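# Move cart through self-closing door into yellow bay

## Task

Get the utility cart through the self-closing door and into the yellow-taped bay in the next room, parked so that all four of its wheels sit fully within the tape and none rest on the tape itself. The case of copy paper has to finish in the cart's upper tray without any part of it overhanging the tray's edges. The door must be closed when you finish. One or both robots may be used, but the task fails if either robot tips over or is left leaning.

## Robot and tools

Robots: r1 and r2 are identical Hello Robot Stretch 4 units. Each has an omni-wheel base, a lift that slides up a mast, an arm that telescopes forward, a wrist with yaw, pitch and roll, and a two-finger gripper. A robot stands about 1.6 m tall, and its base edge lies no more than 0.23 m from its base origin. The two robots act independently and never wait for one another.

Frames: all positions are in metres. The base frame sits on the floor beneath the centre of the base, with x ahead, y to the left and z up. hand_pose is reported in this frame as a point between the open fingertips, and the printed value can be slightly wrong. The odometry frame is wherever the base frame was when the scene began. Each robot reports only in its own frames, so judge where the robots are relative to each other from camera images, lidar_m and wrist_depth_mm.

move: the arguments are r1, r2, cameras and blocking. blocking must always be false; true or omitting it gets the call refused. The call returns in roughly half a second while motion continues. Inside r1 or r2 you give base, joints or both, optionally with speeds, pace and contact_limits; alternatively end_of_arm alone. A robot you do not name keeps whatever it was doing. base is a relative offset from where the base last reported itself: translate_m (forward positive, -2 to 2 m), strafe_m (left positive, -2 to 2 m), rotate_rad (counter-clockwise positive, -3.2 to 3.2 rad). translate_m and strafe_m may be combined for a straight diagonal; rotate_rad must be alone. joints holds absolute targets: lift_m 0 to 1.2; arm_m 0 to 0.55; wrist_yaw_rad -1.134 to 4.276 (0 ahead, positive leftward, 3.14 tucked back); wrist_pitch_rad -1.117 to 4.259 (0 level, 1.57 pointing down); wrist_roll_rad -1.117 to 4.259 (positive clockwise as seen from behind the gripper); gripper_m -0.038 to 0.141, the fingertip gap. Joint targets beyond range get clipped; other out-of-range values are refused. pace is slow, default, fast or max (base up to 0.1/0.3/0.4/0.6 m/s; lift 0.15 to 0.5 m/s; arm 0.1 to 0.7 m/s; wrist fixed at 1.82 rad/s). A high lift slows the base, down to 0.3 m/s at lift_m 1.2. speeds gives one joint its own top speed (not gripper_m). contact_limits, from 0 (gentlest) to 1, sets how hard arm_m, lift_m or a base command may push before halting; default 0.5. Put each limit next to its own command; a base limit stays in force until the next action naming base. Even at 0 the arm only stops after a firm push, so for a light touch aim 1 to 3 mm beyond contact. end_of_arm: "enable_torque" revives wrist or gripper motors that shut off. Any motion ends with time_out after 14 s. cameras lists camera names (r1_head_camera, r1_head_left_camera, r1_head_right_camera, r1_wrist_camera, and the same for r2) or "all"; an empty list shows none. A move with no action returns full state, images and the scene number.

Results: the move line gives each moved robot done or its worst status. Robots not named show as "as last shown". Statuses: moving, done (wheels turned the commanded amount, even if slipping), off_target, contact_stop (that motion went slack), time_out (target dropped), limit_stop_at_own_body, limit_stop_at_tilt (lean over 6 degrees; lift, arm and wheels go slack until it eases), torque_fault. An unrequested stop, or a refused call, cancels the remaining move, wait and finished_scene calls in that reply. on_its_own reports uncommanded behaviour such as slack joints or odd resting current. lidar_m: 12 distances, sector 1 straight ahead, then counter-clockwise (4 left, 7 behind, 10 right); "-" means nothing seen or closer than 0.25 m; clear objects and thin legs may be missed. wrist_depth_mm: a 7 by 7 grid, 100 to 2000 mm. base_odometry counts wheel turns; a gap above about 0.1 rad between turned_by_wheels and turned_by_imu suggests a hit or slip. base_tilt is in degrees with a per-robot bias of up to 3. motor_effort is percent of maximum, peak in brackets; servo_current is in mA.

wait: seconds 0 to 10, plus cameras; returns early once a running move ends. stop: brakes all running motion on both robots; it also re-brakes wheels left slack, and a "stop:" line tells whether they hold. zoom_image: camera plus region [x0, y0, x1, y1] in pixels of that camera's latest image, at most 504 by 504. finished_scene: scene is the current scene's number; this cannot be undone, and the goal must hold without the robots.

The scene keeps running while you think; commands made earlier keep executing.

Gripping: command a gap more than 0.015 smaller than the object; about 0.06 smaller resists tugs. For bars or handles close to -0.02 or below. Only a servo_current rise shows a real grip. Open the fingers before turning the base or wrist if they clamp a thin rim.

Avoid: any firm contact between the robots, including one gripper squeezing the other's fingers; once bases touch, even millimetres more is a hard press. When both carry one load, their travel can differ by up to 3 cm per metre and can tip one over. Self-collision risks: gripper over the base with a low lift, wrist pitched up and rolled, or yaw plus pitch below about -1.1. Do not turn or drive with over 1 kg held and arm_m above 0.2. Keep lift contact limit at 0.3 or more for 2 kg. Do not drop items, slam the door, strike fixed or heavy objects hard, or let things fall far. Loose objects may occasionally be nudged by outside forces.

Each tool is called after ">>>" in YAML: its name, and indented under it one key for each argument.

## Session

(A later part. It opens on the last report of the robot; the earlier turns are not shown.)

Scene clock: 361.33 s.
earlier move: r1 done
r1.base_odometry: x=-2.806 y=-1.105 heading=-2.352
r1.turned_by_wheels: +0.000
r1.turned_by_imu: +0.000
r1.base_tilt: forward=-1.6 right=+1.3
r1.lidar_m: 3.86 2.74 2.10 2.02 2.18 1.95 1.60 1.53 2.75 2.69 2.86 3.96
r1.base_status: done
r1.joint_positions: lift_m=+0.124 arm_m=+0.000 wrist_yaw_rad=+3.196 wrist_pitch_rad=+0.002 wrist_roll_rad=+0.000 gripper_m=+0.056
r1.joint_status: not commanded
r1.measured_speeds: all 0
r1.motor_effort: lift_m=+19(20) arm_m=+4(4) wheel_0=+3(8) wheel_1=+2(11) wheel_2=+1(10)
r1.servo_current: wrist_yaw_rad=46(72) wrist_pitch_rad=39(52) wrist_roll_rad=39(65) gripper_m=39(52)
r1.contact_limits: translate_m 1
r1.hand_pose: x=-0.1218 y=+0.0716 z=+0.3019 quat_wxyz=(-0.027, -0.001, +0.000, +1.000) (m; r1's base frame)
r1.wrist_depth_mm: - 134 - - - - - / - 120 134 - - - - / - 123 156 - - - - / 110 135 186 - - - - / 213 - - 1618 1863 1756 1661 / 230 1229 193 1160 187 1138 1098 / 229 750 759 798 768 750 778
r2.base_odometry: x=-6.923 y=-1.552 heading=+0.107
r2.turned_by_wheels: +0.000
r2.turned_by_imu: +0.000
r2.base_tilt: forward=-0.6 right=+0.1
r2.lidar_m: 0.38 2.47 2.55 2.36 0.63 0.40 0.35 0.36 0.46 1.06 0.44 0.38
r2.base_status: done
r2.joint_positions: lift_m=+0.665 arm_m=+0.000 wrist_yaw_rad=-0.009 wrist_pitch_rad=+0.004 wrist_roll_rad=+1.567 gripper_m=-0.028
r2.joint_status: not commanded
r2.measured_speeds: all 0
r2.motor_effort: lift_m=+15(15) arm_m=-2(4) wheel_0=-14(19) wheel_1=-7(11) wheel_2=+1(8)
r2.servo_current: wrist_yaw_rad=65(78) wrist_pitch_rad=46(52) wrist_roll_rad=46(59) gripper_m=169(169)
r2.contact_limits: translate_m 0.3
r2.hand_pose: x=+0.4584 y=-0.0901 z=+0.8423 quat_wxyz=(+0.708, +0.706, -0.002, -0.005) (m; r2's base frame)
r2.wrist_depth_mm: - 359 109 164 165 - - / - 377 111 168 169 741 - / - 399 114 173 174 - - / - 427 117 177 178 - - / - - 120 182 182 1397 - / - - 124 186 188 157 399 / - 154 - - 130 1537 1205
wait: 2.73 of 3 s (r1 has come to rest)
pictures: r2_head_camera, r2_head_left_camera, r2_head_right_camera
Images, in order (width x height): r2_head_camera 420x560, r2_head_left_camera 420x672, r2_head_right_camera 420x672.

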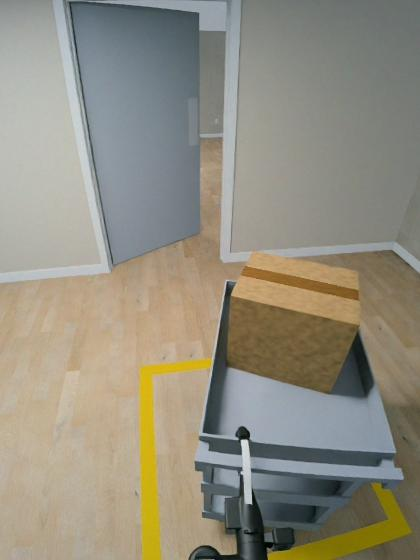

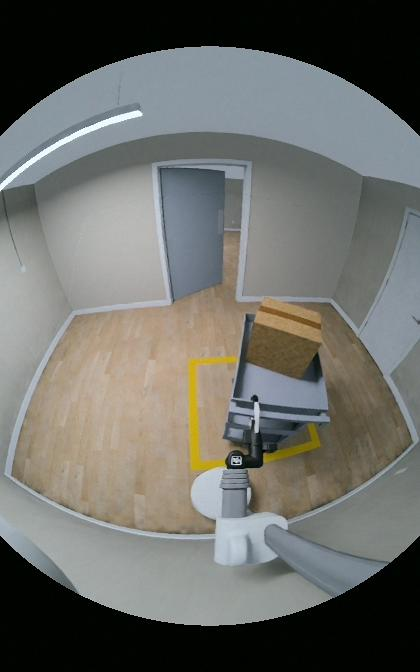

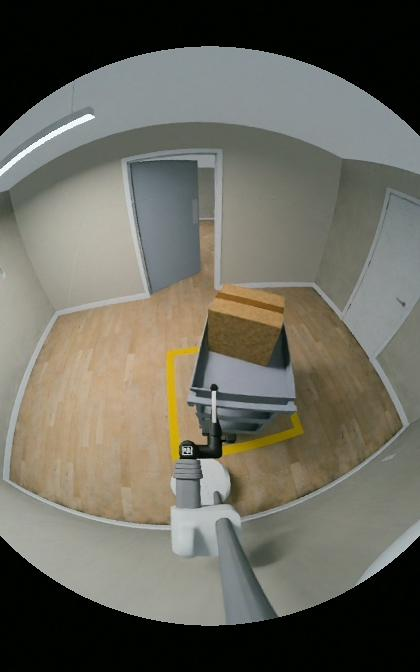

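>>> zoom_image:
  camera: "r2_head_camera"
  region: [120, 340, 420, 560]

>>> zoom_image:
  camera: "r2_head_right_camera"
  region: [140, 280, 340, 480]

>>> zoom_image:
  camera: "r2_head_left_camera"
  region: [160, 290, 360, 490]

Scaled by 1.680 from the camera's 420x560 image, which has a finer 1200x1600 frame.

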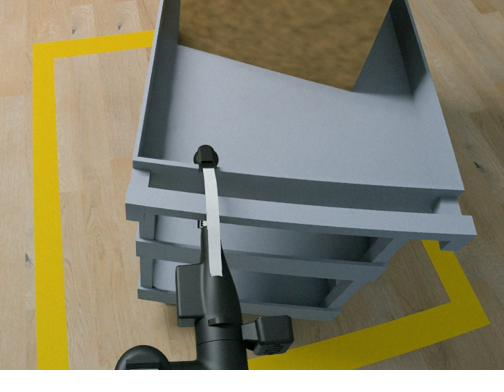

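Scaled by 2.520 from the camera's 420x672 image, which has a finer 600x960 frame.

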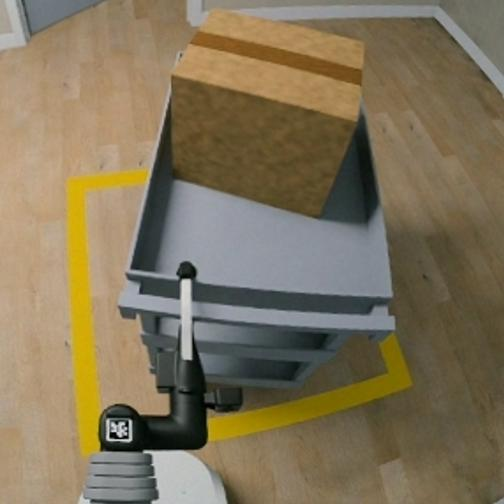

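Scaled by 2.520 from the camera's 420x672 image, which has a finer 600x960 frame.

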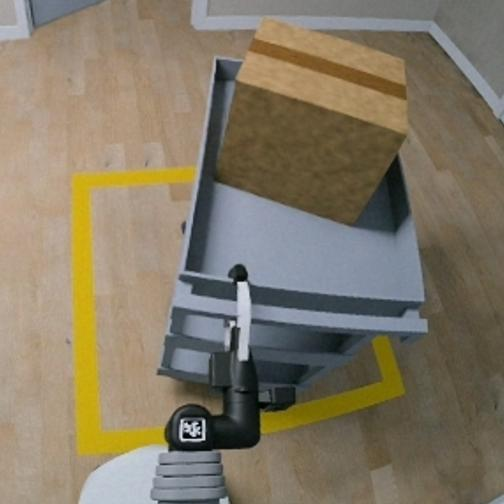

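>>> move:
  r2: {"base":{"translate_m":0.07},"pace":"slow","contact_limits":{"translate_m":0.4}}
  blocking: false

>>> wait:
  seconds: 2.5
  cameras: []

>>> move:
  r2: {"joints":{"gripper_m":0.13}}
  blocking: false

>>> wait:
  seconds: 2
  cameras: ["r2_head_camera","r2_head_right_camera","r2_head_left_camera","r2_wrist_camera"]

>>> zoom_image:
  camera: "r2_head_left_camera"
  region: [160, 290, 360, 490]

>>> zoom_image:
  camera: "r2_head_right_camera"
  region: [140, 280, 340, 480]

Scene clock: 386.77 s.
move: r2 moving
r1: as last shown
r1.lidar_m: 3.87 2.75 2.08 2.03 2.17 1.96 1.87 1.99 2.77 2.69 2.85 3.96
r1.motor_effort: lift_m=+19(20) arm_m=+4(4) wheel_0=+3(3) wheel_1=+2(2) wheel_2=+1(1)
r1.servo_current: wrist_yaw_rad=65(72) wrist_pitch_rad=39(46) wrist_roll_rad=46(59) gripper_m=46(52)
r1.contact_limits: translate_m 1
r1.wrist_depth_mm: - 134 - - - - - / - 120 134 - - - - / - 123 156 - - - - / 110 135 197 - - - - / 212 - - - 1863 1708 1661 / 229 1205 193 1182 187 1118 1098 / 229 759 759 788 788 768 788
r2.base_odometry: x=-6.911 y=-1.551 heading=+0.106
r2.turned_by_wheels: -0.001
r2.turned_by_imu: +0.000
r2.base_tilt: forward=-0.7 right=+0.1
r2.lidar_m: 0.37 2.47 2.56 2.35 0.63 0.39 0.37 0.37 0.51 1.10 0.42 0.36
r2.base_status: translate_m moving
r2.joint_positions: lift_m=+0.665 arm_m=+0.000 wrist_yaw_rad=-0.010 wrist_pitch_rad=+0.004 wrist_roll_rad=+1.567 gripper_m=-0.028
r2.joint_status: not commanded
r2.measured_speeds: translate_m=+0.049 strafe_m=+0.000 rotate_rad=-0.001 lift_m=+0.000 arm_m=+0.000 wrist_yaw_rad=+0.000 wrist_pitch_rad=+0.000 wrist_roll_rad=+0.000
r2.motor_effort: lift_m=+15(15) arm_m=-1(1) wheel_0=+1(9) wheel_1=+5(5) wheel_2=-18(18)
r2.servo_current: wrist_yaw_rad=59(72) wrist_pitch_rad=46(46) wrist_roll_rad=39(52) gripper_m=163(169)
r2.contact_limits: translate_m 0.4
r2.hand_pose: x=+0.4584 y=-0.0904 z=+0.8423 quat_wxyz=(+0.708, +0.706, -0.002, -0.005) (m; r2's base frame)
r2.wrist_depth_mm: - 355 106 162 163 - - / - 377 109 166 167 741 - / - 399 112 171 171 - - / - 424 116 176 177 - - / - - 119 181 181 1464 - / - - 122 185 187 157 404 / - - - - 190 1537 1229
pictures: none

Scene clock: 388.23 s.
earlier move: r2 done
r1.base_odometry: x=-2.806 y=-1.105 heading=-2.352
r1.turned_by_wheels: +0.000
r1.turned_by_imu: +0.000
r1.base_tilt: forward=-1.6 right=+1.3
r1.lidar_m: 3.86 2.74 2.07 2.02 2.18 1.93 1.90 2.01 2.78 2.69 2.85 3.94
r1.base_status: not commanded
r1.joint_positions: lift_m=+0.124 arm_m=+0.000 wrist_yaw_rad=+3.196 wrist_pitch_rad=+0.002 wrist_roll_rad=+0.000 gripper_m=+0.056
r1.joint_status: not commanded
r1.measured_speeds: all 0
r1.motor_effort: lift_m=+20(20) arm_m=+4(4) wheel_0=+3(4) wheel_1=+2(2) wheel_2=+1(1)
r1.servo_current: wrist_yaw_rad=52(72) wrist_pitch_rad=39(46) wrist_roll_rad=59(72) gripper_m=39(52)
r1.contact_limits: translate_m 1
r1.hand_pose: x=-0.1218 y=+0.0716 z=+0.3019 quat_wxyz=(-0.027, -0.001, +0.000, +1.000) (m; r1's base frame)
r1.wrist_depth_mm: - 134 - - - - - / - 120 134 - - - - / - 123 156 - - - - / 110 135 198 - - - - / 212 - - - 1863 1756 1661 / 231 1229 193 1182 187 1118 1098 / 229 750 750 798 768 768 778
r2.base_odometry: x=-6.854 y=-1.545 heading=+0.107
r2.turned_by_wheels: +0.000
r2.turned_by_imu: +0.000
r2.base_tilt: forward=-0.7 right=+0.1
r2.lidar_m: 0.36 2.42 2.56 2.38 0.72 0.48 0.41 0.44 0.54 1.21 0.43 0.36
r2.base_status: done
r2.joint_positions: lift_m=+0.665 arm_m=+0.000 wrist_yaw_rad=-0.010 wrist_pitch_rad=+0.004 wrist_roll_rad=+1.567 gripper_m=-0.028
r2.joint_status: not commanded
r2.measured_speeds: all 0
r2.motor_effort: lift_m=+15(15) arm_m=+0(1) wheel_0=+4(9) wheel_1=+4(7) wheel_2=-11(19)
r2.servo_current: wrist_yaw_rad=65(78) wrist_pitch_rad=39(46) wrist_roll_rad=52(59) gripper_m=169(169)
r2.contact_limits: translate_m 0.4
r2.hand_pose: x=+0.4584 y=-0.0904 z=+0.8423 quat_wxyz=(+0.708, +0.706, -0.002, -0.005) (m; r2's base frame)
r2.wrist_depth_mm: - 357 107 162 163 - - / - 375 109 166 167 741 - / - 394 113 171 172 - - / - 424 116 176 177 - - / - - 119 181 181 1464 - / - - 122 186 187 158 407 / - 154 - - 190 1576 1205
wait: 1.47 of 2.5 s (r2 has come to rest)
pictures: none
No camera images: "cameras" was empty.

Scene clock: 388.73 s.
move: r2 moving
r1: as last shown
r1.lidar_m: 3.88 2.75 2.08 2.04 2.13 1.94 1.88 2.01 2.78 2.70 2.83 3.94
r1.motor_effort: lift_m=+19(20) arm_m=+4(4) wheel_0=+3(3) wheel_1=+2(2) wheel_2=+1(1)
r1.servo_current: wrist_yaw_rad=65(65) wrist_pitch_rad=33(39) wrist_roll_rad=52(59) gripper_m=33(46)
r1.contact_limits: translate_m 1
r1.wrist_depth_mm: - 134 - - - - - / - 120 135 - - - - / - 123 156 - - - - / 110 135 198 - - - - / 211 - - - 1863 1708 1661 / 230 1205 194 1205 187 1118 1098 / 229 759 741 788 778 759 798
r2.base_odometry: x=-6.854 y=-1.545 heading=+0.107
r2.turned_by_wheels: +0.000
r2.turned_by_imu: +0.000
r2.base_tilt: forward=-0.7 right=+0.1
r2.lidar_m: 0.39 2.43 2.57 2.37 0.75 0.47 0.41 0.45 0.57 1.19 0.44 0.37
r2.base_status: not commanded
r2.joint_positions: lift_m=+0.665 arm_m=+0.000 wrist_yaw_rad=-0.010 wrist_pitch_rad=+0.004 wrist_roll_rad=+1.567 gripper_m=-0.003
r2.joint_status: gripper_m moving
r2.measured_speeds: all 0
r2.motor_effort: lift_m=+15(15) arm_m=+0(0) wheel_0=+4(4) wheel_1=+4(5) wheel_2=-11(11)
r2.servo_current: wrist_yaw_rad=72(72) wrist_pitch_rad=39(46) wrist_roll_rad=46(59) gripper_m=72(169)
r2.contact_limits: translate_m 0.4
r2.hand_pose: x=+0.4584 y=-0.0904 z=+0.8423 quat_wxyz=(+0.708, +0.706, -0.002, -0.005) (m; r2's base frame)
r2.wrist_depth_mm: - 362 109 164 165 - - / - 377 112 169 169 723 - / - 402 116 174 175 - - / - 430 119 179 180 - - / - - 122 185 185 1576 455 / - - 126 189 190 160 424 / - - - - 131 1537 -
pictures: none

Scene clock: 390.60 s.
earlier move: r2 done
r1.base_odometry: x=-2.806 y=-1.105 heading=-2.352
r1.turned_by_wheels: +0.000
r1.turned_by_imu: +0.000
r1.base_tilt: forward=-1.6 right=+1.3
r1.lidar_m: 3.87 2.72 2.08 2.03 2.15 1.94 1.89 2.00 2.78 2.69 2.86 3.97
r1.base_status: not commanded
r1.joint_positions: lift_m=+0.124 arm_m=+0.000 wrist_yaw_rad=+3.196 wrist_pitch_rad=+0.002 wrist_roll_rad=+0.000 gripper_m=+0.056
r1.joint_status: not commanded
r1.measured_speeds: all 0
r1.motor_effort: lift_m=+20(20) arm_m=+4(4) wheel_0=+3(4) wheel_1=+2(2) wheel_2=+1(1)
r1.servo_current: wrist_yaw_rad=46(65) wrist_pitch_rad=52(52) wrist_roll_rad=39(72) gripper_m=46(52)
r1.contact_limits: translate_m 1
r1.hand_pose: x=-0.1218 y=+0.0716 z=+0.3019 quat_wxyz=(-0.027, -0.001, +0.000, +1.000) (m; r1's base frame)
r1.wrist_depth_mm: - 134 - - - - - / - 120 134 - - - - / - 123 156 - - - - / 110 135 197 - - - - / 213 - - - 1863 1756 1661 / 229 1205 193 1182 187 1118 1098 / 230 768 759 798 778 768 788
r2.base_odometry: x=-6.854 y=-1.545 heading=+0.107
r2.turned_by_wheels: +0.000
r2.turned_by_imu: +0.000
r2.base_tilt: forward=-0.7 right=+0.1
r2.lidar_m: 0.40 2.43 2.56 2.37 0.73 0.48 0.42 0.44 0.55 1.22 0.44 0.39
r2.base_status: not commanded
r2.joint_positions: lift_m=+0.665 arm_m=+0.000 wrist_yaw_rad=-0.005 wrist_pitch_rad=+0.003 wrist_roll_rad=+1.568 gripper_m=+0.130
r2.joint_status: all done
r2.measured_speeds: all 0
r2.motor_effort: lift_m=+15(15) arm_m=+0(1) wheel_0=+4(5) wheel_1=+4(5) wheel_2=-9(11)
r2.servo_current: wrist_yaw_rad=59(72) wrist_pitch_rad=46(46) wrist_roll_rad=52(59) gripper_m=52(169)
r2.contact_limits: translate_m 0.4
r2.hand_pose: x=+0.4588 y=-0.0890 z=+0.8425 quat_wxyz=(+0.708, +0.706, -0.001, -0.003) (m; r2's base frame)
r2.wrist_depth_mm: - 382 128 181 181 723 - / - 402 399 187 188 750 - / - 439 424 193 196 759 - / - 488 459 204 205 - - / - - - 211 214 1618 469 / - - 160 159 213 1430 1182 / - - - - 247 247 249
wait: 1.87 of 2 s (r2 has come to rest)
pictures: r2_head_camera, r2_head_left_camera, r2_head_right_camera, r2_wrist_camera
Images, in order (width x height): r2_head_camera 420x560, r2_head_left_camera 420x672, r2_head_right_camera 420x672, r2_wrist_camera 616x392.

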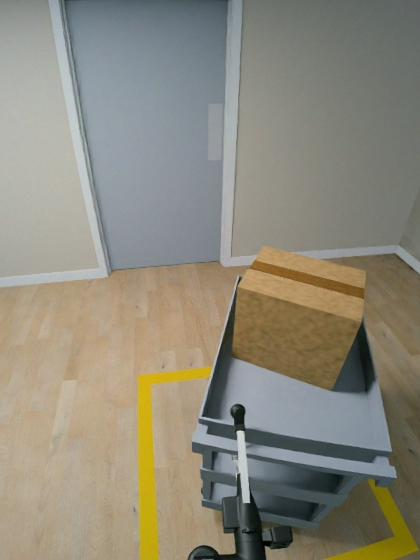

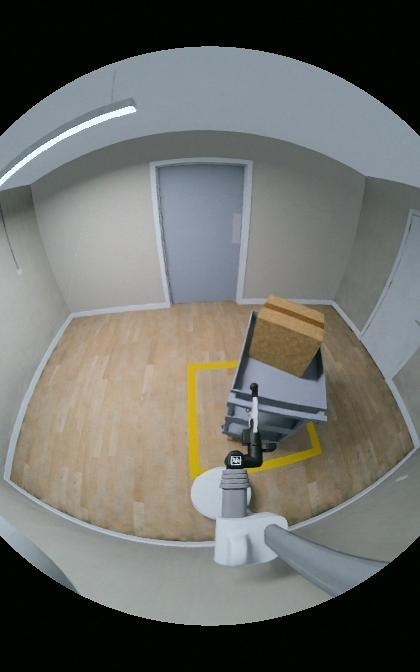

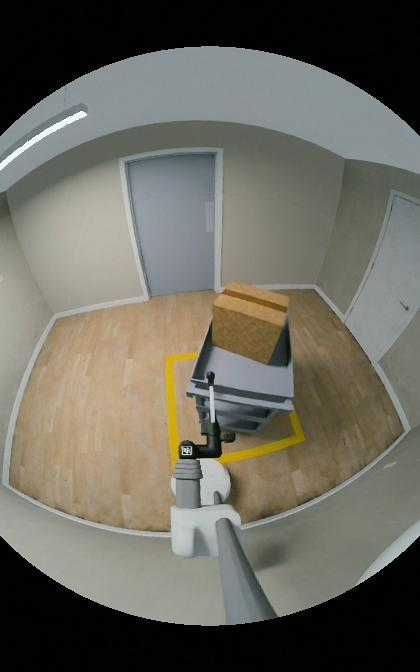

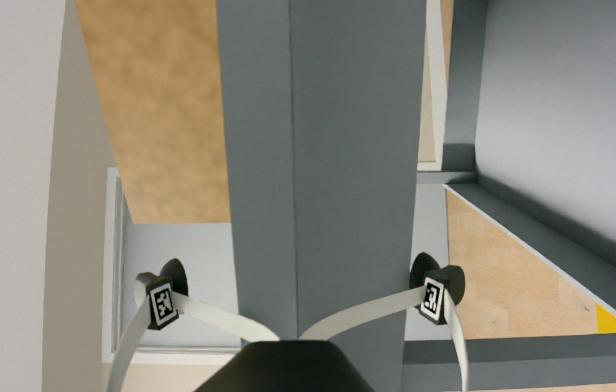

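Scaled by 2.520 from the camera's 420x672 image, which has a finer 600x960 frame.

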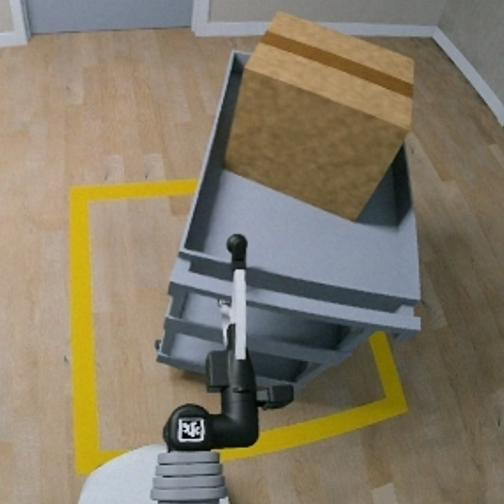

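Scaled by 2.520 from the camera's 420x672 image, which has a finer 600x960 frame.

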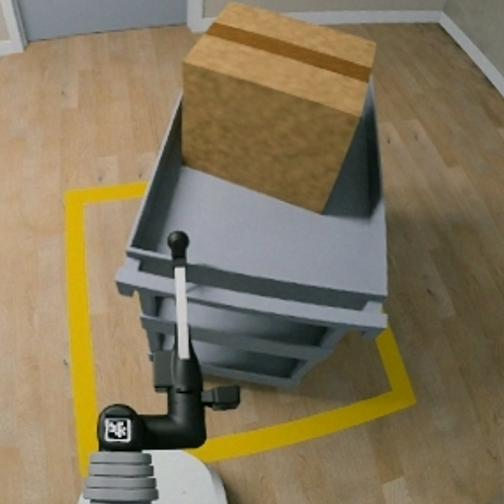

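>>> move:
  r2: {"base":{"translate_m":-0.13},"pace":"slow"}
  blocking: false

>>> wait:
  seconds: 3
  cameras: []

>>> move:
  r2: {"base":{"strafe_m":-0.6}}
  blocking: false

>>> wait:
  seconds: 4
  cameras: ["r2_head_camera","r2_head_left_camera"]

>>> zoom_image:
  camera: "r2_head_left_camera"
  region: [60, 260, 310, 510]

Scene clock: 401.03 s.
move: r2 moving
r1: as last shown
r1.lidar_m: 3.86 2.74 2.09 2.02 2.16 1.95 1.89 1.99 2.76 2.69 2.87 3.97
r1.motor_effort: lift_m=+20(20) arm_m=+4(4) wheel_0=+2(3) wheel_1=+2(2) wheel_2=+1(1)
r1.servo_current: wrist_yaw_rad=46(72) wrist_pitch_rad=46(46) wrist_roll_rad=39(59) gripper_m=39(46)
r1.contact_limits: translate_m 1
r1.wrist_depth_mm: - 134 - - - - - / - 120 134 - - - - / - 123 156 - - - - / 110 135 197 - - - - / 211 - - - 1808 1756 1661 / 232 1205 193 1182 187 1138 1078 / 229 750 759 798 788 759 798
r2.base_odometry: x=-6.865 y=-1.546 heading=+0.107
r2.turned_by_wheels: +0.000
r2.turned_by_imu: +0.000
r2.base_tilt: forward=-0.7 right=+0.0
r2.lidar_m: 0.42 2.45 2.58 2.35 0.71 0.47 0.42 0.42 0.57 1.21 0.46 0.40
r2.base_status: translate_m moving
r2.joint_positions: lift_m=+0.665 arm_m=+0.000 wrist_yaw_rad=-0.003 wrist_pitch_rad=+0.003 wrist_roll_rad=+1.568 gripper_m=+0.130
r2.joint_status: not commanded
r2.measured_speeds: translate_m=-0.048 strafe_m=+0.000 rotate_rad=+0.000 lift_m=+0.000 arm_m=+0.000 wrist_yaw_rad=+0.001 wrist_pitch_rad=+0.000 wrist_roll_rad=+0.000
r2.motor_effort: lift_m=+15(15) arm_m=+1(2) wheel_0=-2(5) wheel_1=-6(7) wheel_2=+8(8)
r2.servo_current: wrist_yaw_rad=59(59) wrist_pitch_rad=39(46) wrist_roll_rad=39(52) gripper_m=46(59)
r2.hand_pose: x=+0.4590 y=-0.0883 z=+0.8425 quat_wxyz=(+0.708, +0.706, +0.000, -0.002) (m; r2's base frame)
r2.wrist_depth_mm: - 379 136 187 189 741 - / - 407 402 194 198 - - / - 449 430 204 206 798 - / - 496 469 213 214 - - / - - - 225 225 1576 466 / - - 177 231 213 1430 1182 / - - - - 258 259 260
pictures: none

Scene clock: 403.13 s.
earlier move: r2 done
r1.base_odometry: x=-2.806 y=-1.105 heading=-2.352
r1.turned_by_wheels: +0.000
r1.turned_by_imu: +0.000
r1.base_tilt: forward=-1.6 right=+1.3
r1.lidar_m: 3.86 2.73 2.08 2.03 2.15 1.94 1.90 1.96 2.78 2.70 2.84 3.98
r1.base_status: not commanded
r1.joint_positions: lift_m=+0.124 arm_m=+0.000 wrist_yaw_rad=+3.196 wrist_pitch_rad=+0.002 wrist_roll_rad=+0.000 gripper_m=+0.056
r1.joint_status: not commanded
r1.measured_speeds: all 0
r1.motor_effort: lift_m=+20(20) arm_m=+4(4) wheel_0=+3(3) wheel_1=+2(2) wheel_2=+1(1)
r1.servo_current: wrist_yaw_rad=46(72) wrist_pitch_rad=39(52) wrist_roll_rad=59(65) gripper_m=46(52)
r1.contact_limits: translate_m 1
r1.hand_pose: x=-0.1218 y=+0.0716 z=+0.3019 quat_wxyz=(-0.027, -0.001, +0.000, +1.000) (m; r1's base frame)
r1.wrist_depth_mm: - 134 - - - - - / - 120 134 - - - - / - 123 156 - - - - / 110 135 198 - - - - / 212 - - - 1863 1708 1708 / 231 1205 194 1182 187 1118 1078 / 229 768 759 798 778 759 798
r2.base_odometry: x=-6.983 y=-1.558 heading=+0.107
r2.turned_by_wheels: +0.000
r2.turned_by_imu: +0.000
r2.base_tilt: forward=-0.7 right=+0.1
r2.lidar_m: 0.50 2.55 2.57 2.25 0.52 0.35 0.30 0.30 0.41 0.86 2.45 0.48
r2.base_status: done
r2.joint_positions: lift_m=+0.665 arm_m=+0.000 wrist_yaw_rad=-0.003 wrist_pitch_rad=+0.003 wrist_roll_rad=+1.568 gripper_m=+0.130
r2.joint_status: not commanded
r2.measured_speeds: all 0
r2.motor_effort: lift_m=+15(15) arm_m=+2(2) wheel_0=-4(9) wheel_1=-4(8) wheel_2=+6(10)
r2.servo_current: wrist_yaw_rad=52(65) wrist_pitch_rad=46(52) wrist_roll_rad=39(59) gripper_m=52(59)
r2.hand_pose: x=+0.4590 y=-0.0883 z=+0.8425 quat_wxyz=(+0.708, +0.706, +0.000, -0.002) (m; r2's base frame)
r2.wrist_depth_mm: - 488 488 293 - - - / - - 508 304 - 878 - / - - 554 314 - - - / - - 603 329 - - - / - - - 343 - 1661 - / - - 218 298 220 379 387 / - - - - - 1863 1160
wait: 2.10 of 3 s (r2 has come to rest)
pictures: none
No camera images: "cameras" was empty.

Scene clock: 403.63 s.
move: r2 moving
r1: as last shown
r1.lidar_m: 3.86 2.76 2.06 2.02 2.18 1.97 1.88 1.98 2.77 2.69 2.85 3.97
r1.motor_effort: lift_m=+20(20) arm_m=+4(4) wheel_0=+3(4) wheel_1=+2(2) wheel_2=+1(1)
r1.servo_current: wrist_yaw_rad=52(65) wrist_pitch_rad=39(52) wrist_roll_rad=52(65) gripper_m=39(46)
r1.contact_limits: translate_m 1
r1.wrist_depth_mm: - 134 - - - - - / - 120 134 - - - - / - 123 157 - - - - / 110 135 197 - - - - / 213 - - - 1863 1756 1661 / 230 1229 194 1229 187 1138 1078 / 229 750 750 788 788 759 798
r2.base_odometry: x=-6.979 y=-1.594 heading=+0.107
r2.turned_by_wheels: +0.000
r2.turned_by_imu: +0.000
r2.base_tilt: forward=-0.7 right=+0.1
r2.lidar_m: 0.50 2.55 2.59 2.20 0.50 0.34 0.28 0.31 0.40 0.86 2.39 0.50
r2.base_status: strafe_m moving
r2.joint_positions: lift_m=+0.665 arm_m=+0.000 wrist_yaw_rad=-0.003 wrist_pitch_rad=+0.003 wrist_roll_rad=+1.568 gripper_m=+0.130
r2.joint_status: not commanded
r2.measured_speeds: translate_m=-0.001 strafe_m=-0.141 rotate_rad=+0.003 lift_m=+0.000 arm_m=+0.000 wrist_yaw_rad=+0.000 wrist_pitch_rad=+0.000 wrist_roll_rad=+0.000
r2.motor_effort: lift_m=+15(15) arm_m=+2(3) wheel_0=+12(13) wheel_1=-9(12) wheel_2=+1(4)
r2.servo_current: wrist_yaw_rad=52(52) wrist_pitch_rad=46(46) wrist_roll_rad=52(52) gripper_m=46(59)
r2.hand_pose: x=+0.4590 y=-0.0883 z=+0.8425 quat_wxyz=(+0.708, +0.706, +0.000, -0.002) (m; r2's base frame)
r2.wrist_depth_mm: - - 480 282 - - - / - - 500 296 - 842 - / - - 539 309 - - - / - - 580 319 - - - / - - - 334 - 1808 - / - - 219 290 213 384 442 / - - - - - 1661 1118
pictures: none

Scene clock: 406.47 s.
earlier move: r2 done
r1.base_odometry: x=-2.806 y=-1.105 heading=-2.352
r1.turned_by_wheels: +0.000
r1.turned_by_imu: +0.000
r1.base_tilt: forward=-1.6 right=+1.3
r1.lidar_m: 3.87 2.73 2.08 2.04 2.15 1.96 1.88 1.99 2.79 2.70 2.86 3.97
r1.base_status: not commanded
r1.joint_positions: lift_m=+0.124 arm_m=+0.000 wrist_yaw_rad=+3.196 wrist_pitch_rad=+0.002 wrist_roll_rad=+0.000 gripper_m=+0.056
r1.joint_status: not commanded
r1.measured_speeds: all 0
r1.motor_effort: lift_m=+20(20) arm_m=+4(4) wheel_0=+3(4) wheel_1=+2(2) wheel_2=+1(1)
r1.servo_current: wrist_yaw_rad=46(72) wrist_pitch_rad=39(52) wrist_roll_rad=52(72) gripper_m=46(46)
r1.contact_limits: translate_m 1
r1.hand_pose: x=-0.1218 y=+0.0716 z=+0.3019 quat_wxyz=(-0.027, -0.001, +0.000, +1.000) (m; r1's base frame)
r1.wrist_depth_mm: - 134 - - - - - / - 120 134 - - - - / - 123 156 - - - - / 110 135 198 - - - - / 212 - - - 1863 1708 1661 / 231 1205 194 1182 187 1118 1098 / 229 759 750 798 778 759 788
r2.base_odometry: x=-6.919 y=-2.155 heading=+0.107
r2.turned_by_wheels: +0.000
r2.turned_by_imu: +0.001
r2.base_tilt: forward=-0.6 right=+0.1
r2.lidar_m: 0.54 0.48 0.77 1.74 0.41 0.25 0.25 0.25 0.30 0.69 1.84 2.30
r2.base_status: done
r2.joint_positions: lift_m=+0.665 arm_m=+0.000 wrist_yaw_rad=-0.003 wrist_pitch_rad=+0.003 wrist_roll_rad=+1.568 gripper_m=+0.130
r2.joint_status: not commanded
r2.measured_speeds: all 0
r2.motor_effort: lift_m=+15(15) arm_m=+3(3) wheel_0=+2(13) wheel_1=-3(12) wheel_2=+0(4)
r2.servo_current: wrist_yaw_rad=52(59) wrist_pitch_rad=39(52) wrist_roll_rad=46(65) gripper_m=59(59)
r2.hand_pose: x=+0.4590 y=-0.0882 z=+0.8425 quat_wxyz=(+0.708, +0.706, +0.000, -0.002) (m; r2's base frame)
r2.wrist_depth_mm: - - - - - 1661 1138 / - - - - - 1661 1160 / - - - - - 1708 1160 / - - - - - 1708 1229 / - - - - - 1499 1182 / - - 217 621 219 609 891 / - - 621 - - - 500
wait: 2.83 of 4 s (r2 has come to rest)
pictures: r2_head_camera, r2_head_left_camera
Images, in order (width x height): r2_head_camera 420x560, r2_head_left_camera 420x672.

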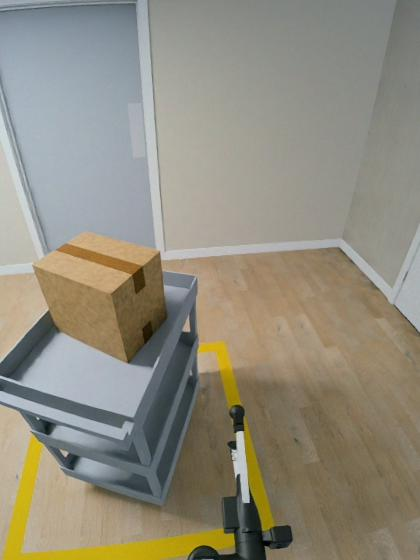

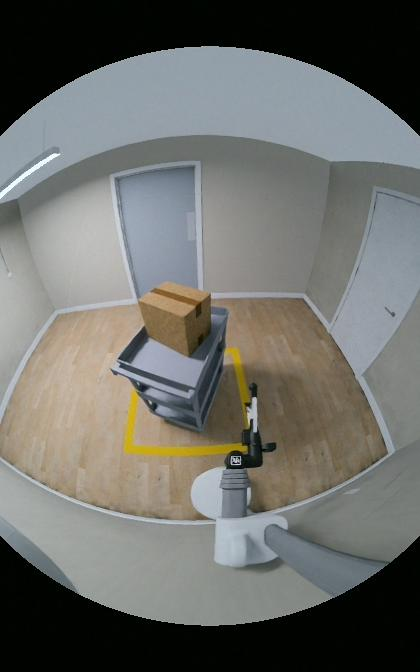

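Scaled by 2.016 from the camera's 420x672 image, which has a finer 600x960 frame.

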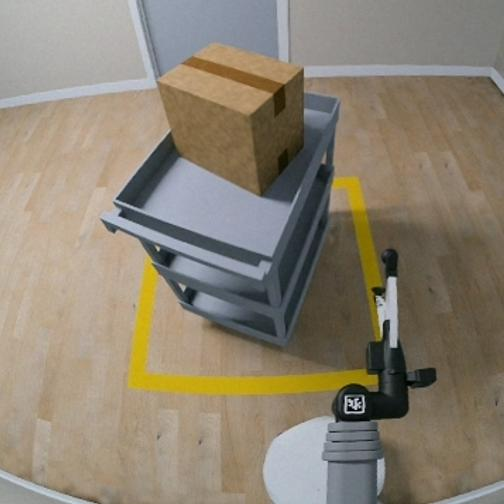

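>>> finished_scene:
  scene: 2

The scene is finished: the task was done.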